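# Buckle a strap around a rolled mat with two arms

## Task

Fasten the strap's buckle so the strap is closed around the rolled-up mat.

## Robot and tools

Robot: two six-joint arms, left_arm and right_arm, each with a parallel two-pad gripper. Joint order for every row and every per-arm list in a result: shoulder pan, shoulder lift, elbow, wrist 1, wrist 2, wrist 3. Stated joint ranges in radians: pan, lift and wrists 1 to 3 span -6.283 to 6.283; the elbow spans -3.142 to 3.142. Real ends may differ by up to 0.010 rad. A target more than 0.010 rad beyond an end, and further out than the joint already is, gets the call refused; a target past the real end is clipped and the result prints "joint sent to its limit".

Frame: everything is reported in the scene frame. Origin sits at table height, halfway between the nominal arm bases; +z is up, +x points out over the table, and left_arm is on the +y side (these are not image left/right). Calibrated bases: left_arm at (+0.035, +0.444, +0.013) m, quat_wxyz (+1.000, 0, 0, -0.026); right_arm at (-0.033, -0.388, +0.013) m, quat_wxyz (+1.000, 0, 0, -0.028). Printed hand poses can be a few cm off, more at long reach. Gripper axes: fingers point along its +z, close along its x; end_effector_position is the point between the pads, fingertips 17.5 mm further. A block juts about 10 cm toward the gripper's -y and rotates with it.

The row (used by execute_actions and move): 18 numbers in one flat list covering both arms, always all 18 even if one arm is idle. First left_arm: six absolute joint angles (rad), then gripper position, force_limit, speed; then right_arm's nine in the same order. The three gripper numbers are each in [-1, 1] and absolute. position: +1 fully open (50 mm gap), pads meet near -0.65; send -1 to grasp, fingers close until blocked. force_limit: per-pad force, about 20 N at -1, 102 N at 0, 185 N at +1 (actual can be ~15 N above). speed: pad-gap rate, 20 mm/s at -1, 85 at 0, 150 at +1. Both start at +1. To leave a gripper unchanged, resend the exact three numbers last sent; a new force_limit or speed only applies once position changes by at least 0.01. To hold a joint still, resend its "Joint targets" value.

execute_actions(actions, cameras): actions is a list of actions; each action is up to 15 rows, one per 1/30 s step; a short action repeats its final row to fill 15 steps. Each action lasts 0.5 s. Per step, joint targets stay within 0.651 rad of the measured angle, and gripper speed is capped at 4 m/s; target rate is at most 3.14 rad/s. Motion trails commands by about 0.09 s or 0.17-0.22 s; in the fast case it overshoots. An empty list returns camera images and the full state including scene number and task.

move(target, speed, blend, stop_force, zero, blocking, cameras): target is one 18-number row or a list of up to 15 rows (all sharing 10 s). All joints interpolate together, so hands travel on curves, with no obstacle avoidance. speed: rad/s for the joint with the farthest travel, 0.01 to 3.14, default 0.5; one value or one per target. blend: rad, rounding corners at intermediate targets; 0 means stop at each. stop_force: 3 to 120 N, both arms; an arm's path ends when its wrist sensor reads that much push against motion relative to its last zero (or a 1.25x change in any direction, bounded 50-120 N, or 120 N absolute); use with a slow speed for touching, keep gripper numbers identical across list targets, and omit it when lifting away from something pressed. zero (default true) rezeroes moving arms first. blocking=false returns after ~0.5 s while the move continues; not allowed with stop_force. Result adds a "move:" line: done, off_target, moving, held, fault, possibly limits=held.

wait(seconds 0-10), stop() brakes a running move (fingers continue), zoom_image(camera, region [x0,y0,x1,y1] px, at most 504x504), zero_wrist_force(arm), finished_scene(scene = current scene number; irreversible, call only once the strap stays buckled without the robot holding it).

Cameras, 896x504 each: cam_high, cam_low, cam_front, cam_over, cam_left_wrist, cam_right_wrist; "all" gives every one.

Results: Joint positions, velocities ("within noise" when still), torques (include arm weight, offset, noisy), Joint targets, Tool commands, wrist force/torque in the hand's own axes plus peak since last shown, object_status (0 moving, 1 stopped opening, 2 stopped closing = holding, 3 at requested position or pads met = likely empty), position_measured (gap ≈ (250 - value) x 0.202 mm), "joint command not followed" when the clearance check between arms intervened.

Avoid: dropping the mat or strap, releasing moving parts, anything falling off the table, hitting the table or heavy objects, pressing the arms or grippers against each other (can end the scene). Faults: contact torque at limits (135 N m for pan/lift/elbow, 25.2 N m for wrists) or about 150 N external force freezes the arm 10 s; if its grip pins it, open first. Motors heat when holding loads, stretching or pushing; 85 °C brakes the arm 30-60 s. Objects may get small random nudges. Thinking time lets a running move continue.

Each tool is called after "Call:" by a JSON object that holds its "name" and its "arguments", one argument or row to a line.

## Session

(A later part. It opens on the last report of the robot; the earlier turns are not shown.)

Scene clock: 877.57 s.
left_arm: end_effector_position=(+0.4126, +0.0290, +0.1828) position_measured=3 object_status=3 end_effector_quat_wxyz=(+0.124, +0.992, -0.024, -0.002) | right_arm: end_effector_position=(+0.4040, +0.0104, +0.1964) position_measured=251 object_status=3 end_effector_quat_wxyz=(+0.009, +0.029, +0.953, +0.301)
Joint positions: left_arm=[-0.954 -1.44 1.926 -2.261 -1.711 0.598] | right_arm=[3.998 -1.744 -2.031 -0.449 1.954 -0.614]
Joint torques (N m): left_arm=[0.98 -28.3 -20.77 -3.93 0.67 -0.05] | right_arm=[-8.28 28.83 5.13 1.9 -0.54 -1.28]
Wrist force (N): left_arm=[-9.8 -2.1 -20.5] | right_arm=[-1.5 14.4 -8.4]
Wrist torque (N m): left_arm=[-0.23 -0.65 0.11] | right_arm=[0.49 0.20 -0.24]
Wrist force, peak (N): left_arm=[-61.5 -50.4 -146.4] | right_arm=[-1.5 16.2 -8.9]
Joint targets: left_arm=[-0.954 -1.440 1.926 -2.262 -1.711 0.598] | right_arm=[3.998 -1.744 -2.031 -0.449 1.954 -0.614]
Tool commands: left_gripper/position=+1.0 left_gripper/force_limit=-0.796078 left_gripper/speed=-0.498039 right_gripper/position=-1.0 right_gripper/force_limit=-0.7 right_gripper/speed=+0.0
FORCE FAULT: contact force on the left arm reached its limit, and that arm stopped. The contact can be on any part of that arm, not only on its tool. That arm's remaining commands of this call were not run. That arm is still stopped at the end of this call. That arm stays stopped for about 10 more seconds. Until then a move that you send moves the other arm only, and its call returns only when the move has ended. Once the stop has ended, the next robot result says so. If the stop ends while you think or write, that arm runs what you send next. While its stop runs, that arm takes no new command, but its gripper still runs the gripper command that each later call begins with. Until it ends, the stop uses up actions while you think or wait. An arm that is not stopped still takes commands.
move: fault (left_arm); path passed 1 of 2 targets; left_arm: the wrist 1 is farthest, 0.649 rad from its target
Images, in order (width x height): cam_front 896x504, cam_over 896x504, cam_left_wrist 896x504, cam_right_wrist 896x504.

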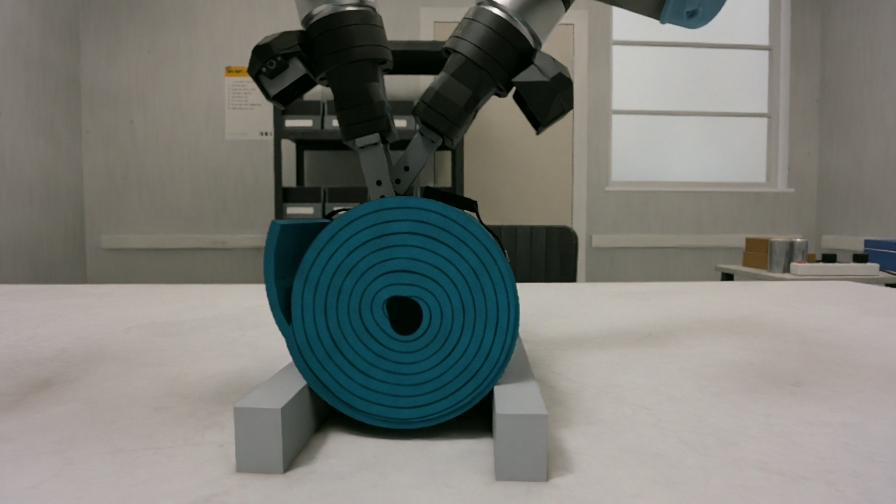

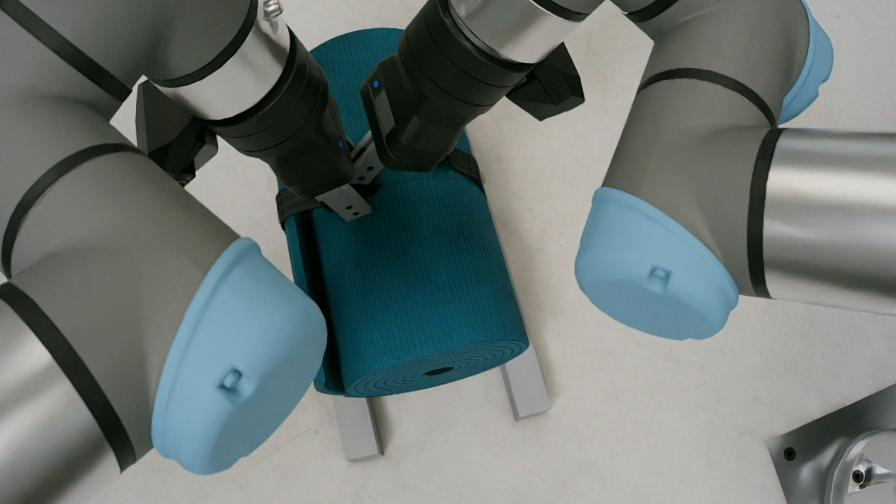

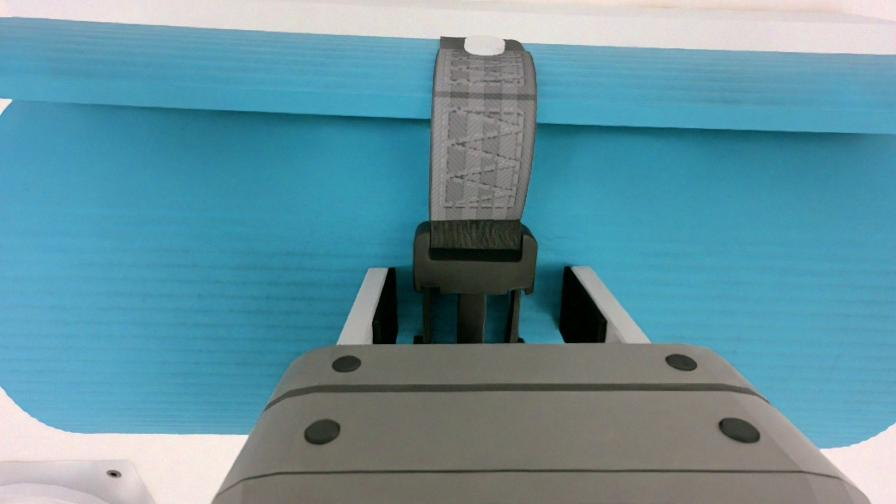

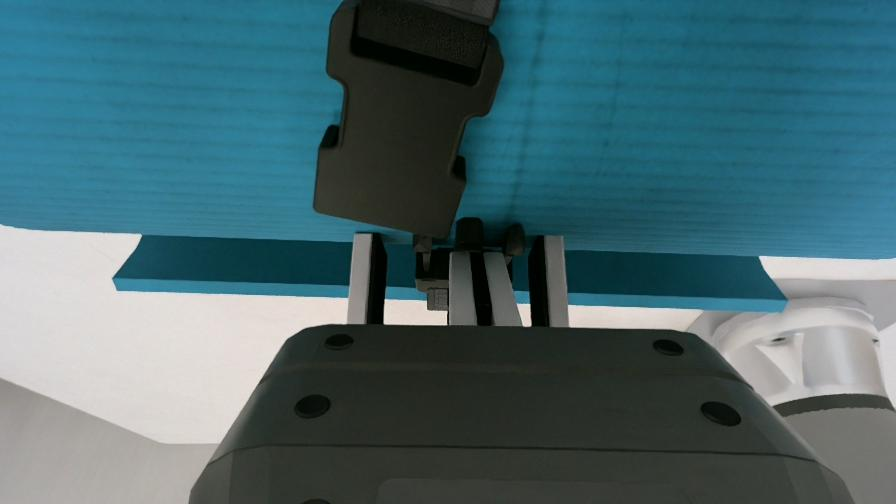

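Call:
{"name": "wait", "arguments": {
  "seconds": 3
}}

Call:
{"name": "move", "arguments": {
  "target": [
    [-0.9225,-1.4967,1.9958,-2.3624,-1.7640,0.6276,1,-0.8,-0.5,3.998,-1.744,-2.031,-0.449,1.954,-0.614,-1,-0.7,0],
    [-0.7827,-1.4756,2.2247,-2.8765,-2.0172,0.6667,1,-0.8,-0.5,3.998,-1.744,-2.031,-0.449,1.954,-0.614,-1,-0.7,0]
  ],
  "speed": 0.3,
  "cameras": ["cam_left_wrist","cam_right_wrist","cam_front"]
}}

Call:
{"name": "zoom_image", "arguments": {
  "camera": "cam_left_wrist",
  "region": [300, 150, 700, 350]
}}

Call:
{"name": "zoom_image", "arguments": {
  "camera": "cam_front",
  "region": [260, 100, 540, 300]
}}

Scene clock: 897.53 s.
left_arm: end_effector_position=(+0.4126, +0.0290, +0.1828) position_measured=3 object_status=3 end_effector_quat_wxyz=(+0.124, +0.992, -0.024, -0.002) | right_arm: end_effector_position=(+0.4040, +0.0103, +0.1964) position_measured=251 object_status=3 end_effector_quat_wxyz=(+0.009, +0.029, +0.953, +0.301)
Joint positions: left_arm=[-0.954 -1.44 1.926 -2.261 -1.711 0.598] | right_arm=[3.998 -1.744 -2.031 -0.449 1.954 -0.614]
Joint torques (N m): left_arm=[1.18 -18.76 -23.52 -3.35 4.05 -0.03] | right_arm=[-5.26 30.43 3.01 0.98 1.77 -1.06]
Wrist force (N): left_arm=[-9.6 -2.2 -19.8] | right_arm=[-1.3 14.6 -8.4]
Wrist torque (N m): left_arm=[-0.22 -0.63 0.10] | right_arm=[0.50 0.18 -0.24]
Wrist force, peak (N): left_arm=[-9.9 -1.8 -20.8] | right_arm=[-1.5 14.7 -8.6]
Joint targets: left_arm=[-0.954 -1.440 1.926 -2.261 -1.711 0.598] | right_arm=[3.998 -1.744 -2.031 -0.449 1.954 -0.614]
Tool commands: left_gripper/position=+1.0 left_gripper/force_limit=-0.796078 left_gripper/speed=-0.498039 right_gripper/position=-1.0 right_gripper/force_limit=-0.7 right_gripper/speed=+0.0
FORCE FAULT, CONTINUED: the left arm's stop, for the force fault that an earlier result reported, is over. The rest of the stop counts as 19 of the actions that you can send in this scene. During its stop the left arm's controller moved it back a little. That arm's target is now where it stood when the stop ended, not its last command. That arm accepts commands again.
wait: 3.00 s; at rest from the start

Scene clock: 900.47 s.
left_arm: end_effector_position=(+0.4109, +0.0611, +0.1853) position_measured=3 object_status=3 end_effector_quat_wxyz=(+0.342, +0.939, -0.028, +0.010) | right_arm: end_effector_position=(+0.4040, +0.0102, +0.1963) position_measured=251 object_status=3 end_effector_quat_wxyz=(+0.009, +0.029, +0.953, +0.301)
Joint positions: left_arm=[-0.783 -1.476 2.225 -2.876 -2.017 0.667] | right_arm=[3.998 -1.744 -2.031 -0.449 1.954 -0.614]
Joint torques (N m): left_arm=[-8.31 -28.82 -25.25 -2.64 0.29 -2.16] | right_arm=[-10.5 23.94 1.9 0.89 -4.39 -0.42]
Wrist force (N): left_arm=[-0.8 -0.3 0.9] | right_arm=[0.6 18.4 -9.3]
Wrist torque (N m): left_arm=[0.00 0.18 -0.20] | right_arm=[0.56 0.20 -0.20]
Wrist force, peak (N): left_arm=[-9.3 -2.1 -19.9] | right_arm=[0.6 18.6 -9.6]
Joint targets: left_arm=[-0.783 -1.476 2.225 -2.877 -2.017 0.667] | right_arm=[3.998 -1.744 -2.031 -0.449 1.954 -0.614]
move: done
Images, in order (width x height): cam_front 896x504, cam_left_wrist 896x504, cam_right_wrist 896x504.

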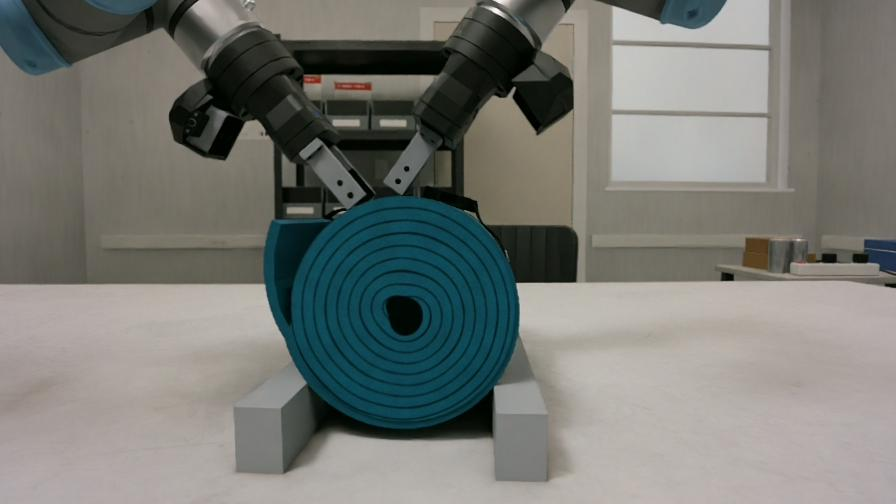

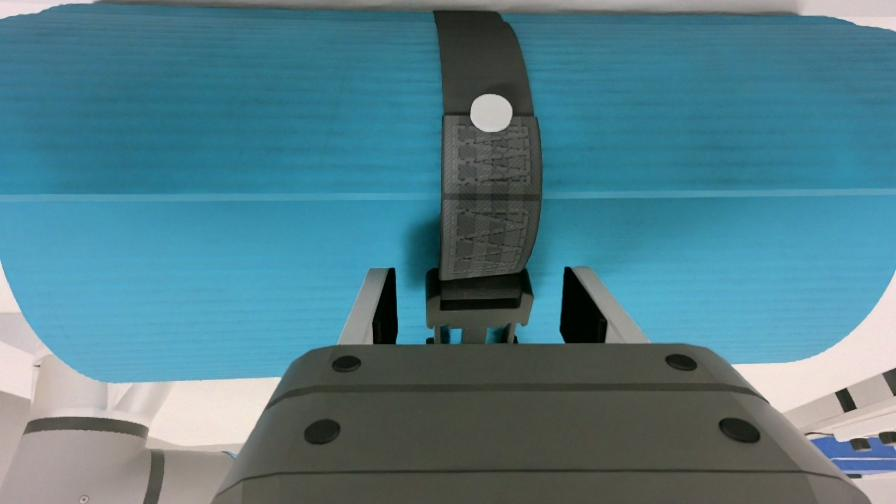

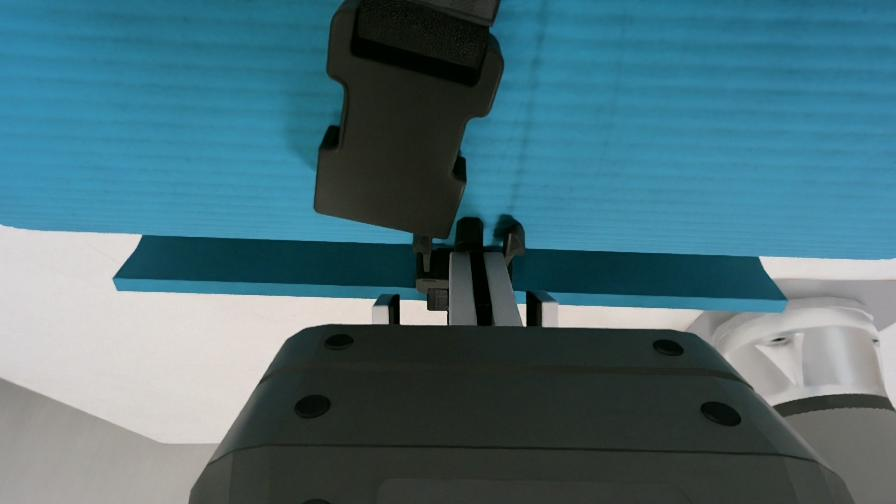

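Scaled by 1.260.

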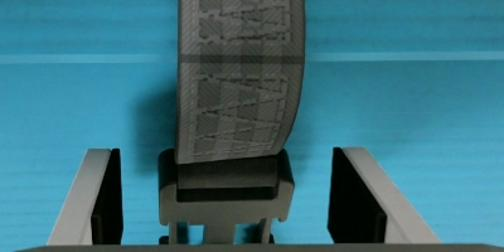

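Scaled by 1.800.

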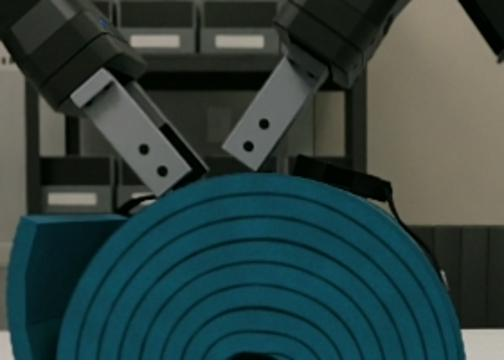

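Call:
{"name": "move", "arguments": {
  "target": [-0.7962,-1.4441,2.2248,-2.9136,-2.0101,0.6538,1,-0.8,-0.5,3.998,-1.744,-2.031,-0.449,1.954,-0.614,-1,-0.7,0],
  "speed": 0.04,
  "stop_force": 8,
  "cameras": ["cam_left_wrist"]
}}

Scene clock: 909.23 s.
left_arm: end_effector_position=(+0.4108, +0.0526, +0.1755) position_measured=3 object_status=3 end_effector_quat_wxyz=(+0.342, +0.939, -0.028, +0.010) | right_arm: end_effector_position=(+0.4040, +0.0102, +0.1963) position_measured=251 object_status=3 end_effector_quat_wxyz=(+0.009, +0.029, +0.953, +0.301)
Joint positions: left_arm=[-0.796 -1.444 2.225 -2.914 -2.01 0.654] | right_arm=[3.998 -1.744 -2.031 -0.449 1.954 -0.614]
Joint torques (N m): left_arm=[9.34 -35.9 -12.41 -1.19 -2.37 2.28] | right_arm=[-10.33 12.1 2.27 0.15 -4.46 0.68]
Wrist force (N): left_arm=[-0.9 -0.1 0.8] | right_arm=[0.5 18.3 -9.4]
Wrist torque (N m): left_arm=[0.02 0.20 -0.08] | right_arm=[0.54 0.21 -0.20]
Wrist force, peak (N): left_arm=[-0.8 -0.4 1.2] | right_arm=[0.6 18.7 -9.6]
Joint targets: left_arm=[-0.796 -1.444 2.225 -2.914 -2.010 0.654] | right_arm=[3.998 -1.744 -2.031 -0.449 1.954 -0.614]
move: done
Images, in order (width x height): cam_left_wrist 896x504.

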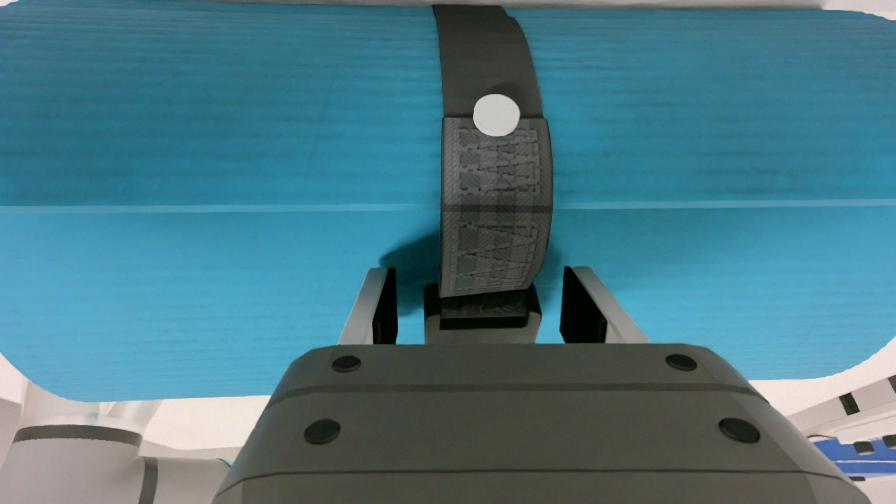

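Call:
{"name": "move", "arguments": {
  "target": [-0.7962,-1.4441,2.2248,-2.9136,-2.0101,0.6538,-1,-0.6,-0.7,3.998,-1.744,-2.031,-0.449,1.954,-0.614,-1,-0.7,0],
  "speed": 0.04,
  "cameras": ["cam_left_wrist","cam_right_wrist","cam_over","cam_front"]
}}

Call:
{"name": "zoom_image", "arguments": {
  "camera": "cam_left_wrist",
  "region": [300, 150, 700, 350]
}}

Call:
{"name": "zoom_image", "arguments": {
  "camera": "cam_right_wrist",
  "region": [280, 0, 680, 330]
}}

Scene clock: 914.53 s.
left_arm: end_effector_position=(+0.4109, +0.0526, +0.1755) position_measured=85 object_status=2 end_effector_quat_wxyz=(+0.342, +0.939, -0.028, +0.010) | right_arm: end_effector_position=(+0.4040, +0.0102, +0.1963) position_measured=251 object_status=3 end_effector_quat_wxyz=(+0.009, +0.029, +0.953, +0.301)
Joint positions: left_arm=[-0.796 -1.444 2.225 -2.914 -2.01 0.654] | right_arm=[3.998 -1.744 -2.031 -0.449 1.954 -0.614]
Joint torques (N m): left_arm=[8.29 -36.12 -12.9 -1.27 -2.36 2.08] | right_arm=[-10.38 11.26 2.11 -0.62 -4.5 0.73]
Wrist force (N): left_arm=[0.6 -0.8 0.9] | right_arm=[1.9 18.1 -10.7]
Wrist torque (N m): left_arm=[0.00 0.17 -0.10] | right_arm=[0.59 0.20 -0.19]
Wrist force, peak (N): left_arm=[0.6 -1.0 0.9] | right_arm=[1.8 18.1 -10.8]
Joint targets: left_arm=[-0.796 -1.444 2.225 -2.914 -2.010 0.654] | right_arm=[3.998 -1.744 -2.031 -0.449 1.954 -0.614]
move: done
Images, in order (width x height): cam_front 896x504, cam_over 896x504, cam_left_wrist 896x504, cam_right_wrist 896x504.

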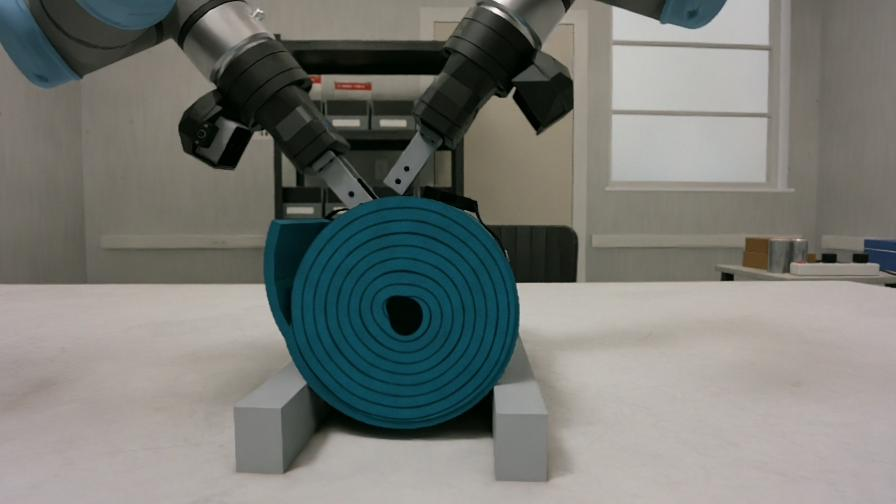

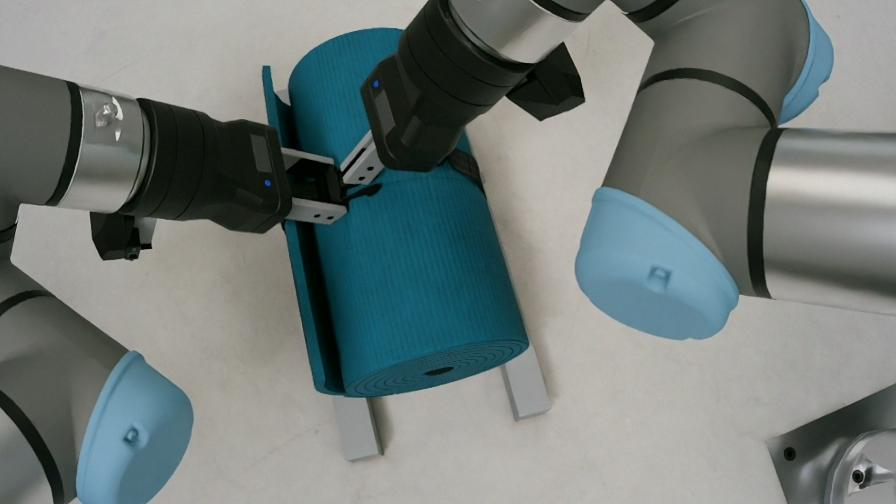

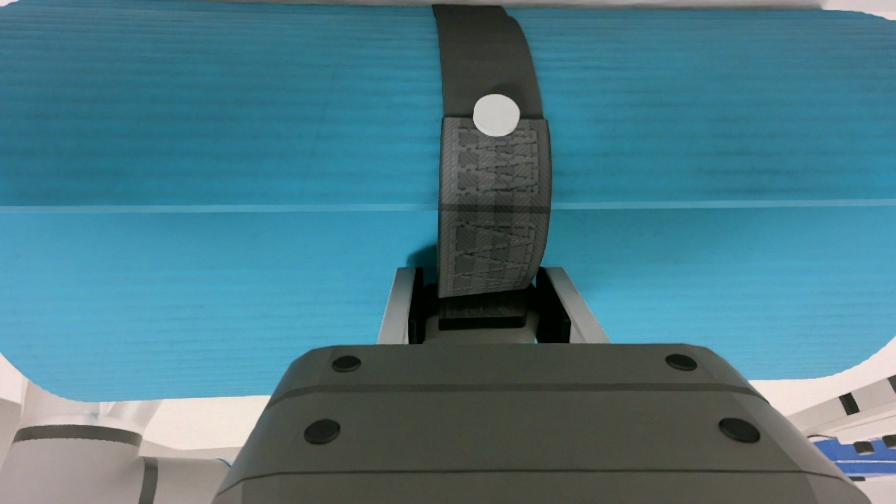

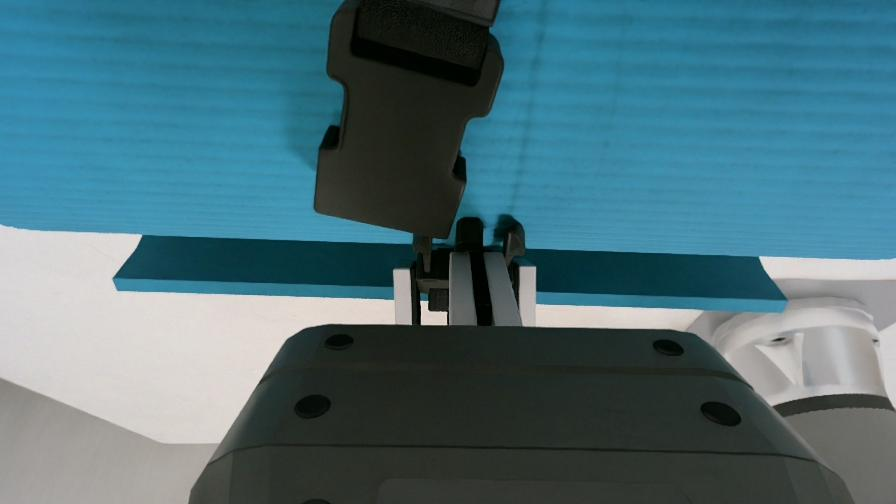

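Scaled by 1.260.

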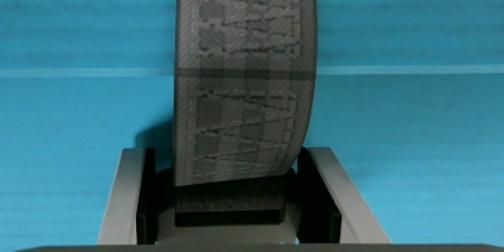

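Scaled by 1.260.

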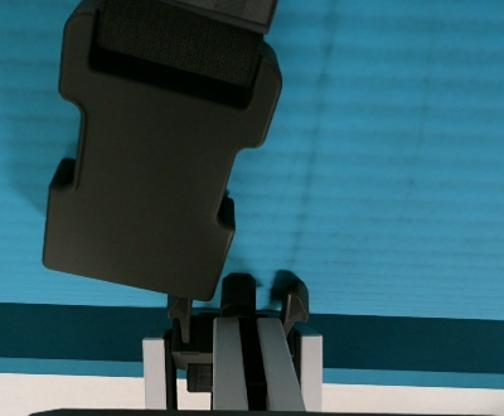

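Call:
{"name": "move", "arguments": {
  "target": [
    [-0.7962,-1.4441,2.2248,-2.9136,-2.0101,0.6538,-1,-0.6,-0.7,3.9867,-1.7129,-2.0268,-0.4891,1.9597,-0.6247,-1,-0.7,0],
    [-0.7962,-1.4441,2.2248,-2.9136,-2.0101,0.6538,-1,-0.6,-0.7,3.975,-1.571,-2.020,-0.769,1.763,-0.479,1,-0.7,0]
  ],
  "speed": [0.15,0.4],
  "blend": [0.02,0],
  "cameras": ["cam_left_wrist","cam_right_wrist","cam_over","cam_front"]
}}

Call:
{"name": "zoom_image", "arguments": {
  "camera": "cam_over",
  "region": [250, 110, 500, 290]
}}

Call:
{"name": "zoom_image", "arguments": {
  "camera": "cam_front",
  "region": [260, 100, 540, 300]
}}

Call:
{"name": "zoom_image", "arguments": {
  "camera": "cam_right_wrist",
  "region": [280, 50, 680, 330]
}}

Scene clock: 927.67 s.
left_arm: end_effector_position=(+0.4108, +0.0526, +0.1755) position_measured=85 object_status=2 end_effector_quat_wxyz=(+0.342, +0.939, -0.028, +0.010) | right_arm: end_effector_position=(+0.4067, -0.0727, +0.2255) position_measured=3 object_status=3 end_effector_quat_wxyz=(+0.028, +0.137, +0.970, +0.196)
Joint positions: left_arm=[-0.796 -1.444 2.225 -2.914 -2.01 0.654] | right_arm=[3.975 -1.571 -2.02 -0.769 1.763 -0.479]
Joint torques (N m): left_arm=[-5.55 -27.67 -12.87 -1.99 -0.67 1.95] | right_arm=[6.18 16.62 14.25 2.41 -2.18 1.15]
Wrist force (N): left_arm=[-0.7 0.0 -0.9] | right_arm=[-0.9 2.0 -0.6]
Wrist torque (N m): left_arm=[-0.07 0.21 -0.09] | right_arm=[0.29 0.13 -0.03]
Wrist force, peak (N): left_arm=[-0.5 0.2 -1.4] | right_arm=[1.6 18.2 -10.8]
Joint targets: left_arm=[-0.796 -1.444 2.225 -2.914 -2.010 0.654] | right_arm=[3.975 -1.571 -2.020 -0.769 1.763 -0.479]
move: done
Images, in order (width x height): cam_front 896x504, cam_over 896x504, cam_left_wrist 896x504, cam_right_wrist 896x504.

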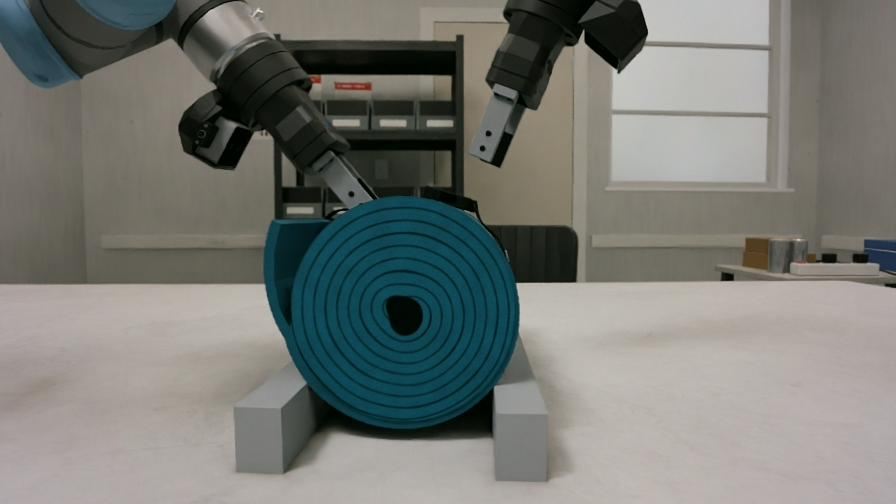

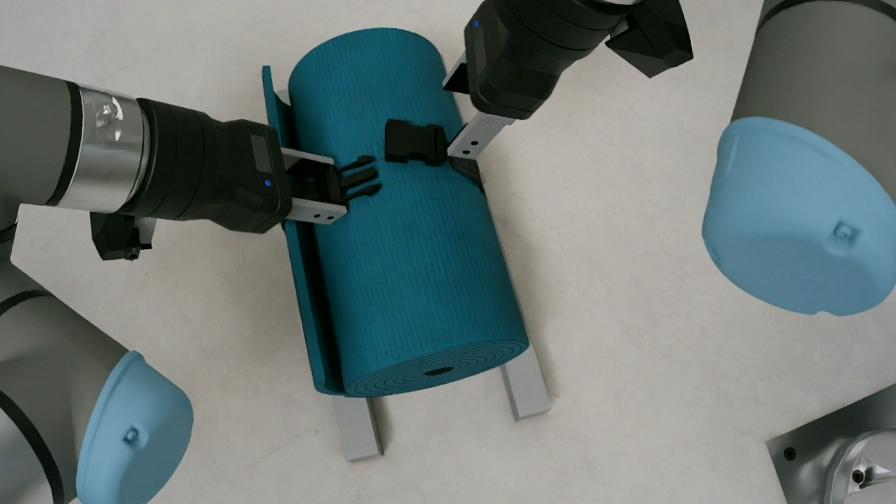

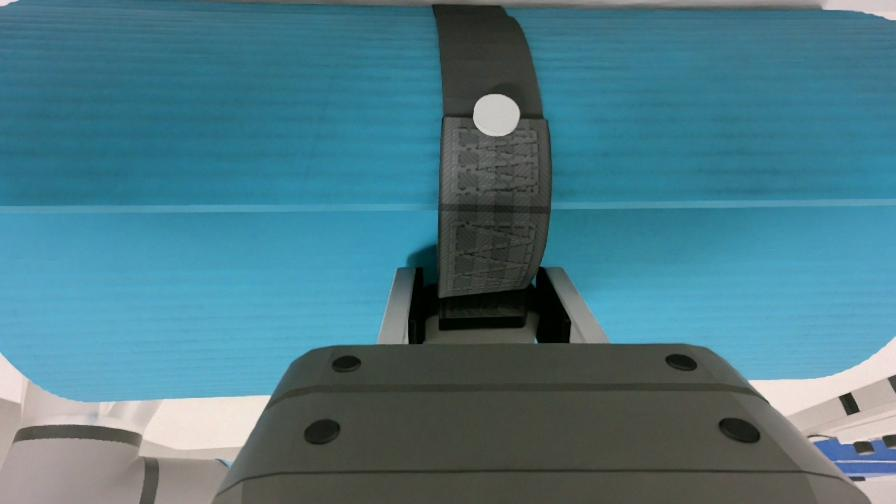

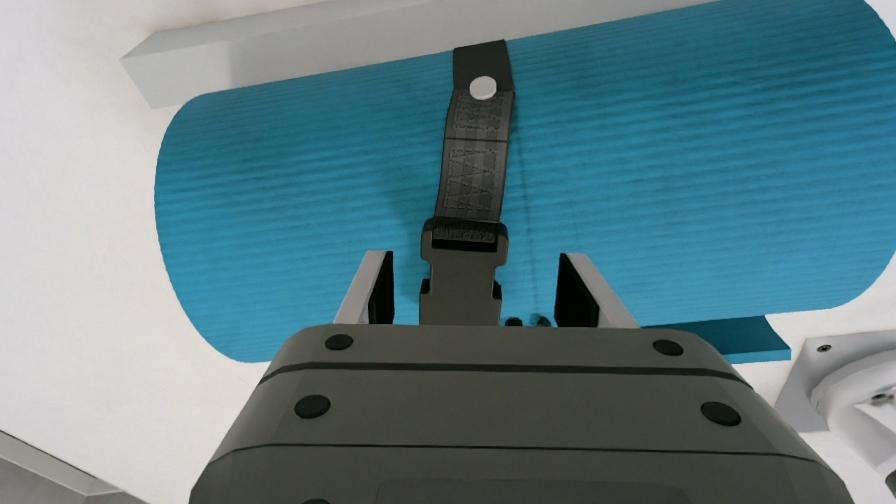

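Scaled by 2.016.

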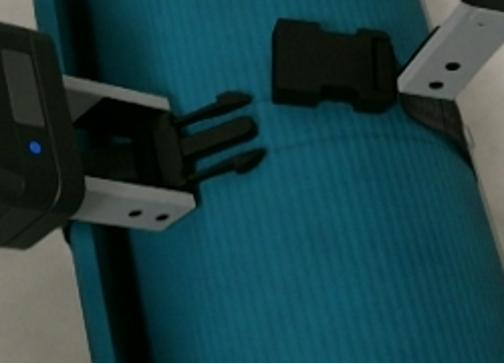

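Scaled by 1.800.

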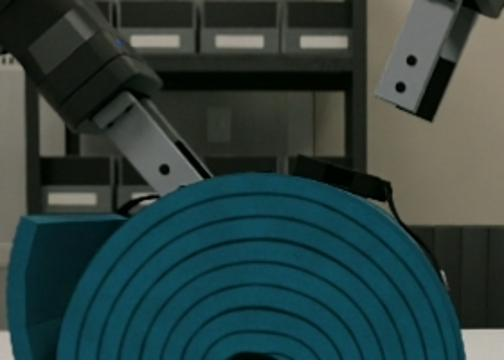

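Scaled by 1.260.

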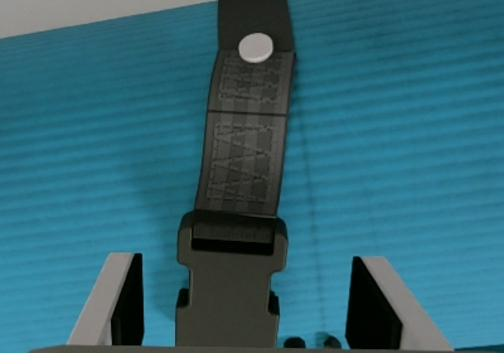

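Call:
{"name": "move", "arguments": {
  "target": [-0.7962,-1.4441,2.2248,-2.9136,-2.0101,0.6538,-1,-0.6,-0.7,3.995,-1.667,-2.046,-0.643,1.756,-0.460,1,-0.7,0],
  "speed": 0.1,
  "stop_force": 8
}}

Call:
{"name": "move", "arguments": {
  "target": [-0.7962,-1.4441,2.2248,-2.9136,-2.0101,0.6538,-1,-0.6,-0.7,3.995,-1.667,-2.046,-0.643,1.756,-0.460,-1,-0.5,-0.7],
  "speed": 0.05,
  "cameras": ["cam_right_wrist","cam_over","cam_front"]
}}

Call:
{"name": "zoom_image", "arguments": {
  "camera": "cam_right_wrist",
  "region": [280, 50, 680, 330]
}}

Call:
{"name": "zoom_image", "arguments": {
  "camera": "cam_over",
  "region": [250, 110, 500, 290]
}}

Call:
{"name": "zoom_image", "arguments": {
  "camera": "cam_front",
  "region": [260, 100, 540, 300]
}}

Scene clock: 935.73 s.
left_arm: end_effector_position=(+0.4108, +0.0526, +0.1755) position_measured=85 object_status=2 end_effector_quat_wxyz=(+0.342, +0.939, -0.028, +0.010) | right_arm: end_effector_position=(+0.4144, -0.0521, +0.1822) position_measured=3 object_status=3 end_effector_quat_wxyz=(+0.028, +0.137, +0.970, +0.197)
Joint positions: left_arm=[-0.796 -1.444 2.225 -2.914 -2.01 0.654] | right_arm=[3.995 -1.667 -2.046 -0.643 1.756 -0.46]
Joint torques (N m): left_arm=[-4.76 -25.02 -14.29 -2.74 1 1.88] | right_arm=[-7.3 35.32 31.16 4.22 1.72 -0.8]
Wrist force (N): left_arm=[-0.7 -0.1 -1.0] | right_arm=[-0.9 1.8 -0.4]
Wrist torque (N m): left_arm=[-0.08 0.23 -0.09] | right_arm=[0.24 0.11 -0.12]
Wrist force, peak (N): left_arm=[-0.6 0.0 -1.3] | right_arm=[-0.9 1.8 -1.2]
Joint targets: left_arm=[-0.796 -1.444 2.225 -2.914 -2.010 0.654] | right_arm=[3.995 -1.667 -2.046 -0.643 1.756 -0.460]
move: done

Scene clock: 936.37 s.
left_arm: end_effector_position=(+0.4108, +0.0526, +0.1755) position_measured=85 object_status=2 end_effector_quat_wxyz=(+0.342, +0.939, -0.028, +0.010) | right_arm: end_effector_position=(+0.4144, -0.0521, +0.1822) position_measured=86 object_status=0 end_effector_quat_wxyz=(+0.028, +0.137, +0.970, +0.197)
Joint positions: left_arm=[-0.796 -1.444 2.225 -2.914 -2.01 0.654] | right_arm=[3.995 -1.667 -2.046 -0.643 1.756 -0.46]
Joint torques (N m): left_arm=[-5.39 -25.15 -14.6 -2.62 0.83 2.18] | right_arm=[-6.97 35.36 30.65 4.94 2.52 -0.84]
Wrist force (N): left_arm=[-0.6 0.1 -1.1] | right_arm=[-1.1 1.8 -0.7]
Wrist torque (N m): left_arm=[-0.05 0.20 -0.08] | right_arm=[0.23 0.13 -0.12]
Wrist force, peak (N): left_arm=[-0.7 0.2 -1.3] | right_arm=[-1.0 2.0 -0.9]
Joint targets: left_arm=[-0.796 -1.444 2.225 -2.914 -2.010 0.654] | right_arm=[3.995 -1.667 -2.046 -0.643 1.756 -0.460]
move: done
Images, in order (width x height): cam_front 896x504, cam_over 896x504, cam_right_wrist 896x504.

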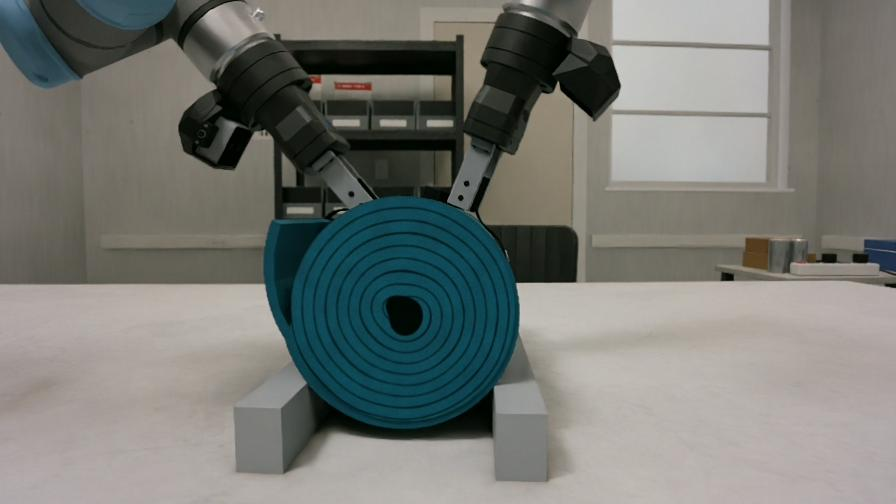

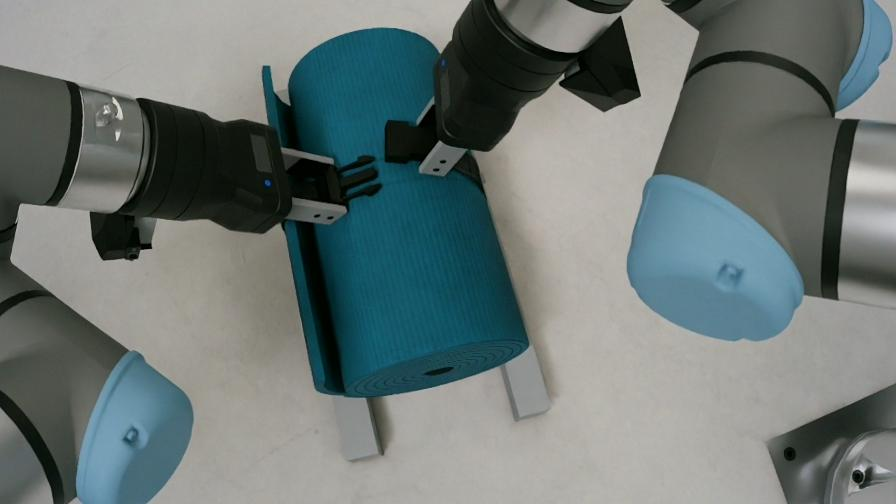

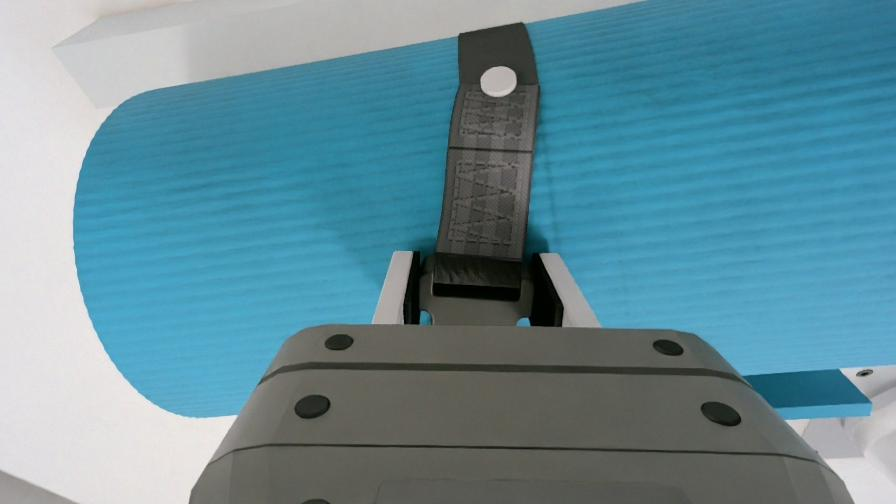

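Scaled by 1.260.

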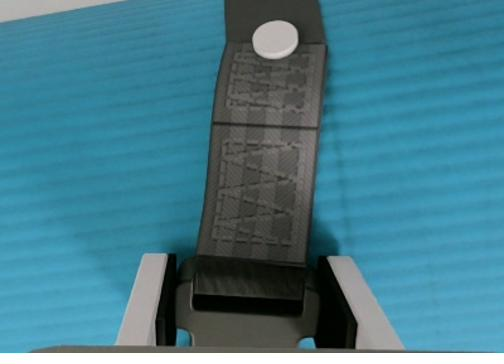

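Scaled by 2.016.

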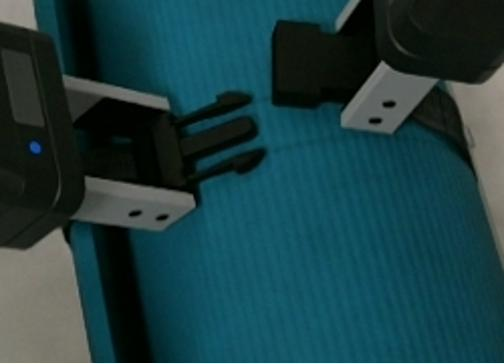

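Scaled by 1.800.

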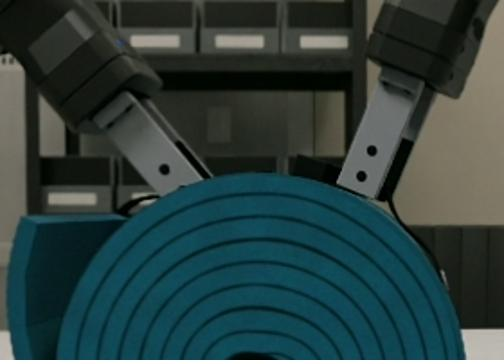

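Call:
{"name": "move", "arguments": {
  "target": [-0.7962,-1.4441,2.2248,-2.9136,-2.0101,0.6538,-1,-0.6,-0.7,3.9755,-1.6643,-2.0152,-0.7411,1.8241,-0.6954,-1,-0.5,-0.7],
  "speed": 0.1,
  "stop_force": 15
}}

Call:
{"name": "move", "arguments": {
  "target": [-0.9303,-1.5082,1.9624,-2.2741,-1.7338,0.6281,-1,-0.6,-0.7,3.9755,-1.6643,-2.0152,-0.7411,1.8241,-0.6954,-1,-0.5,-0.7],
  "speed": 0.15,
  "stop_force": 12,
  "cameras": ["cam_left_wrist","cam_right_wrist","cam_over","cam_front","cam_high"]
}}

Call:
{"name": "zoom_image", "arguments": {
  "camera": "cam_over",
  "region": [250, 110, 500, 290]
}}

Call:
{"name": "zoom_image", "arguments": {
  "camera": "cam_front",
  "region": [300, 120, 500, 260]
}}

Call:
{"name": "zoom_image", "arguments": {
  "camera": "cam_high",
  "region": [390, 140, 520, 320]
}}

Scene clock: 983.90 s.
left_arm: end_effector_position=(+0.4108, +0.0526, +0.1755) position_measured=85 object_status=2 end_effector_quat_wxyz=(+0.342, +0.939, -0.028, +0.010) | right_arm: end_effector_position=(+0.4025, -0.0548, +0.1859) position_measured=86 object_status=2 end_effector_quat_wxyz=(+0.006, +0.030, +0.981, +0.191)
Joint positions: left_arm=[-0.796 -1.444 2.225 -2.914 -2.01 0.654] | right_arm=[3.975 -1.664 -2.015 -0.741 1.824 -0.695]
Joint torques (N m): left_arm=[-5.66 -25.17 -16 -3.52 0.83 1.64] | right_arm=[5.25 32.63 12.5 5.04 -2.25 0.81]
Wrist force (N): left_arm=[-0.6 0.0 -1.1] | right_arm=[-0.9 2.0 -0.5]
Wrist torque (N m): left_arm=[-0.08 0.21 -0.09] | right_arm=[0.31 0.12 -0.07]
Wrist force, peak (N): left_arm=[-0.6 0.1 -1.4] | right_arm=[-1.1 2.1 -0.7]
Joint targets: left_arm=[-0.796 -1.444 2.225 -2.914 -2.010 0.654] | right_arm=[3.975 -1.664 -2.015 -0.741 1.824 -0.695]
move: done

Scene clock: 989.23 s.
left_arm: end_effector_position=(+0.4102, +0.0462, +0.2041) position_measured=85 object_status=2 end_effector_quat_wxyz=(+0.148, +0.989, -0.030, +0.004) | right_arm: end_effector_position=(+0.4025, -0.0548, +0.1859) position_measured=86 object_status=2 end_effector_quat_wxyz=(+0.006, +0.030, +0.981, +0.191)
Joint positions: left_arm=[-0.93 -1.508 1.962 -2.274 -1.734 0.628] | right_arm=[3.976 -1.664 -2.015 -0.741 1.824 -0.695]
Joint torques (N m): left_arm=[8.47 -22.87 -18.65 -5.1 -2.25 1.56] | right_arm=[5.09 17.98 12.82 4.87 -2.1 -0.31]
Wrist force (N): left_arm=[-0.4 -1.0 1.8] | right_arm=[-0.9 1.9 -0.4]
Wrist torque (N m): left_arm=[0.12 0.15 0.00] | right_arm=[0.29 0.11 -0.08]
Wrist force, peak (N): left_arm=[-2.3 0.6 -10.8] | right_arm=[-1.0 2.1 -0.4]
Joint targets: left_arm=[-0.930 -1.508 1.962 -2.274 -1.734 0.628] | right_arm=[3.975 -1.664 -2.015 -0.741 1.824 -0.695]
move: done
Images, in order (width x height): cam_high 896x504, cam_front 896x504, cam_over 896x504, cam_left_wrist 896x504, cam_right_wrist 896x504.

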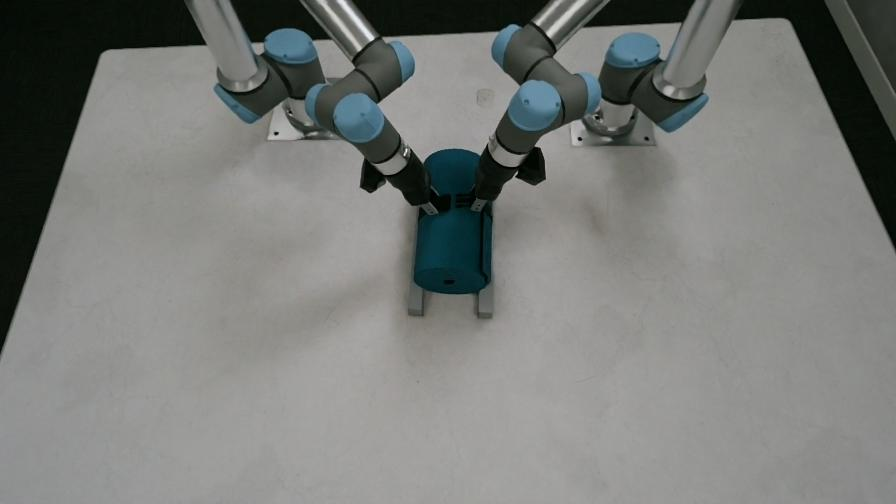

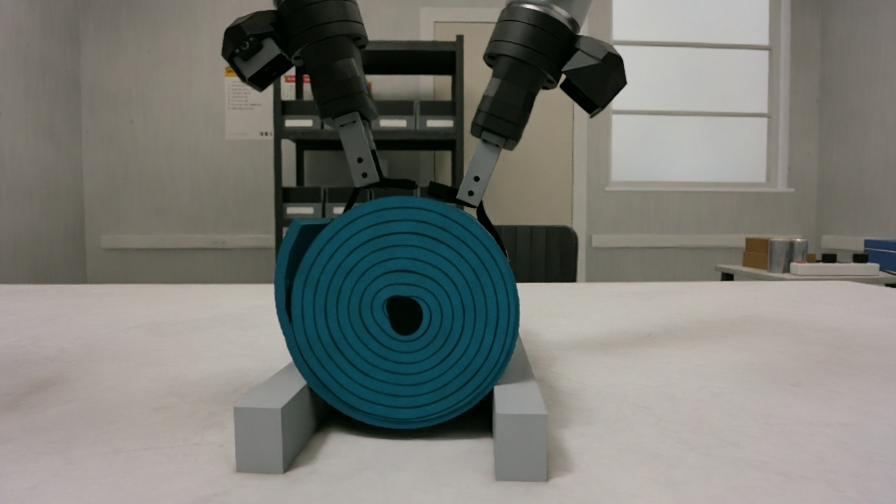

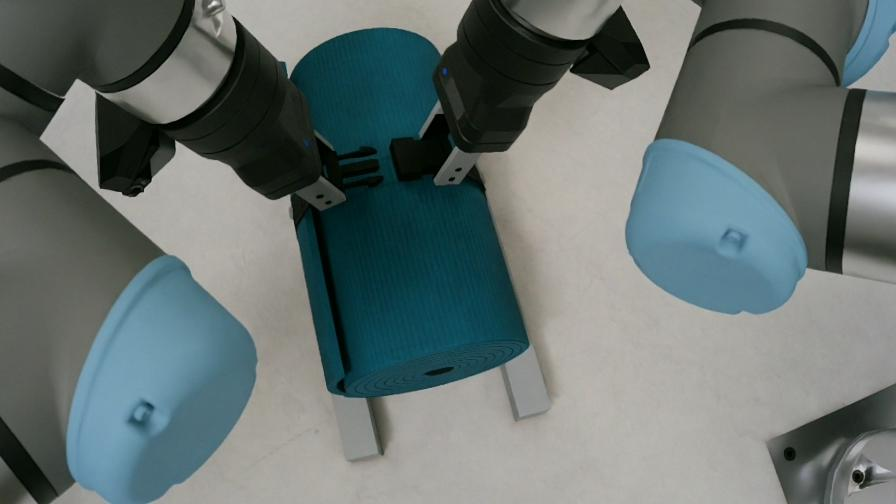

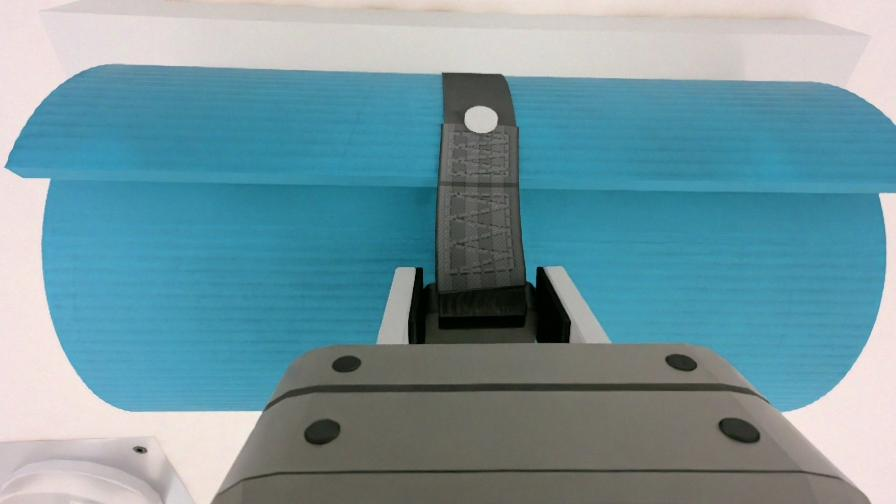

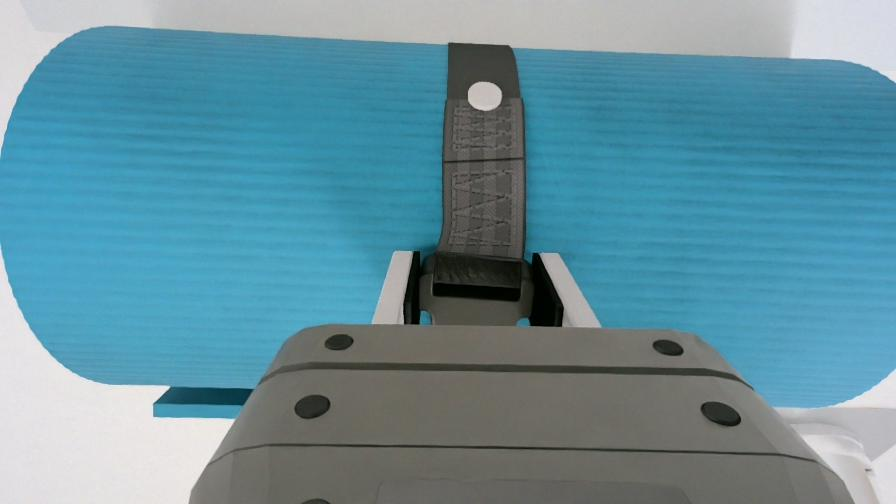

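Scaled by 2.016.

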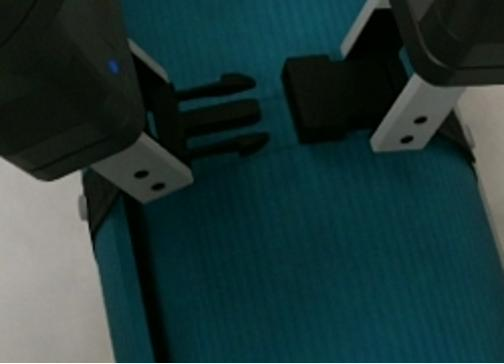

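Scaled by 2.520.

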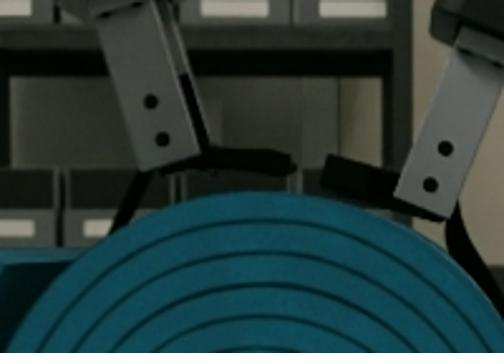

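Scaled by 2.800.

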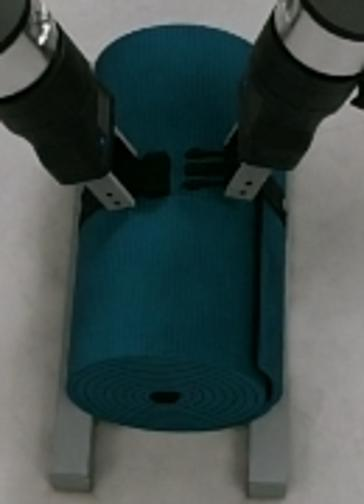

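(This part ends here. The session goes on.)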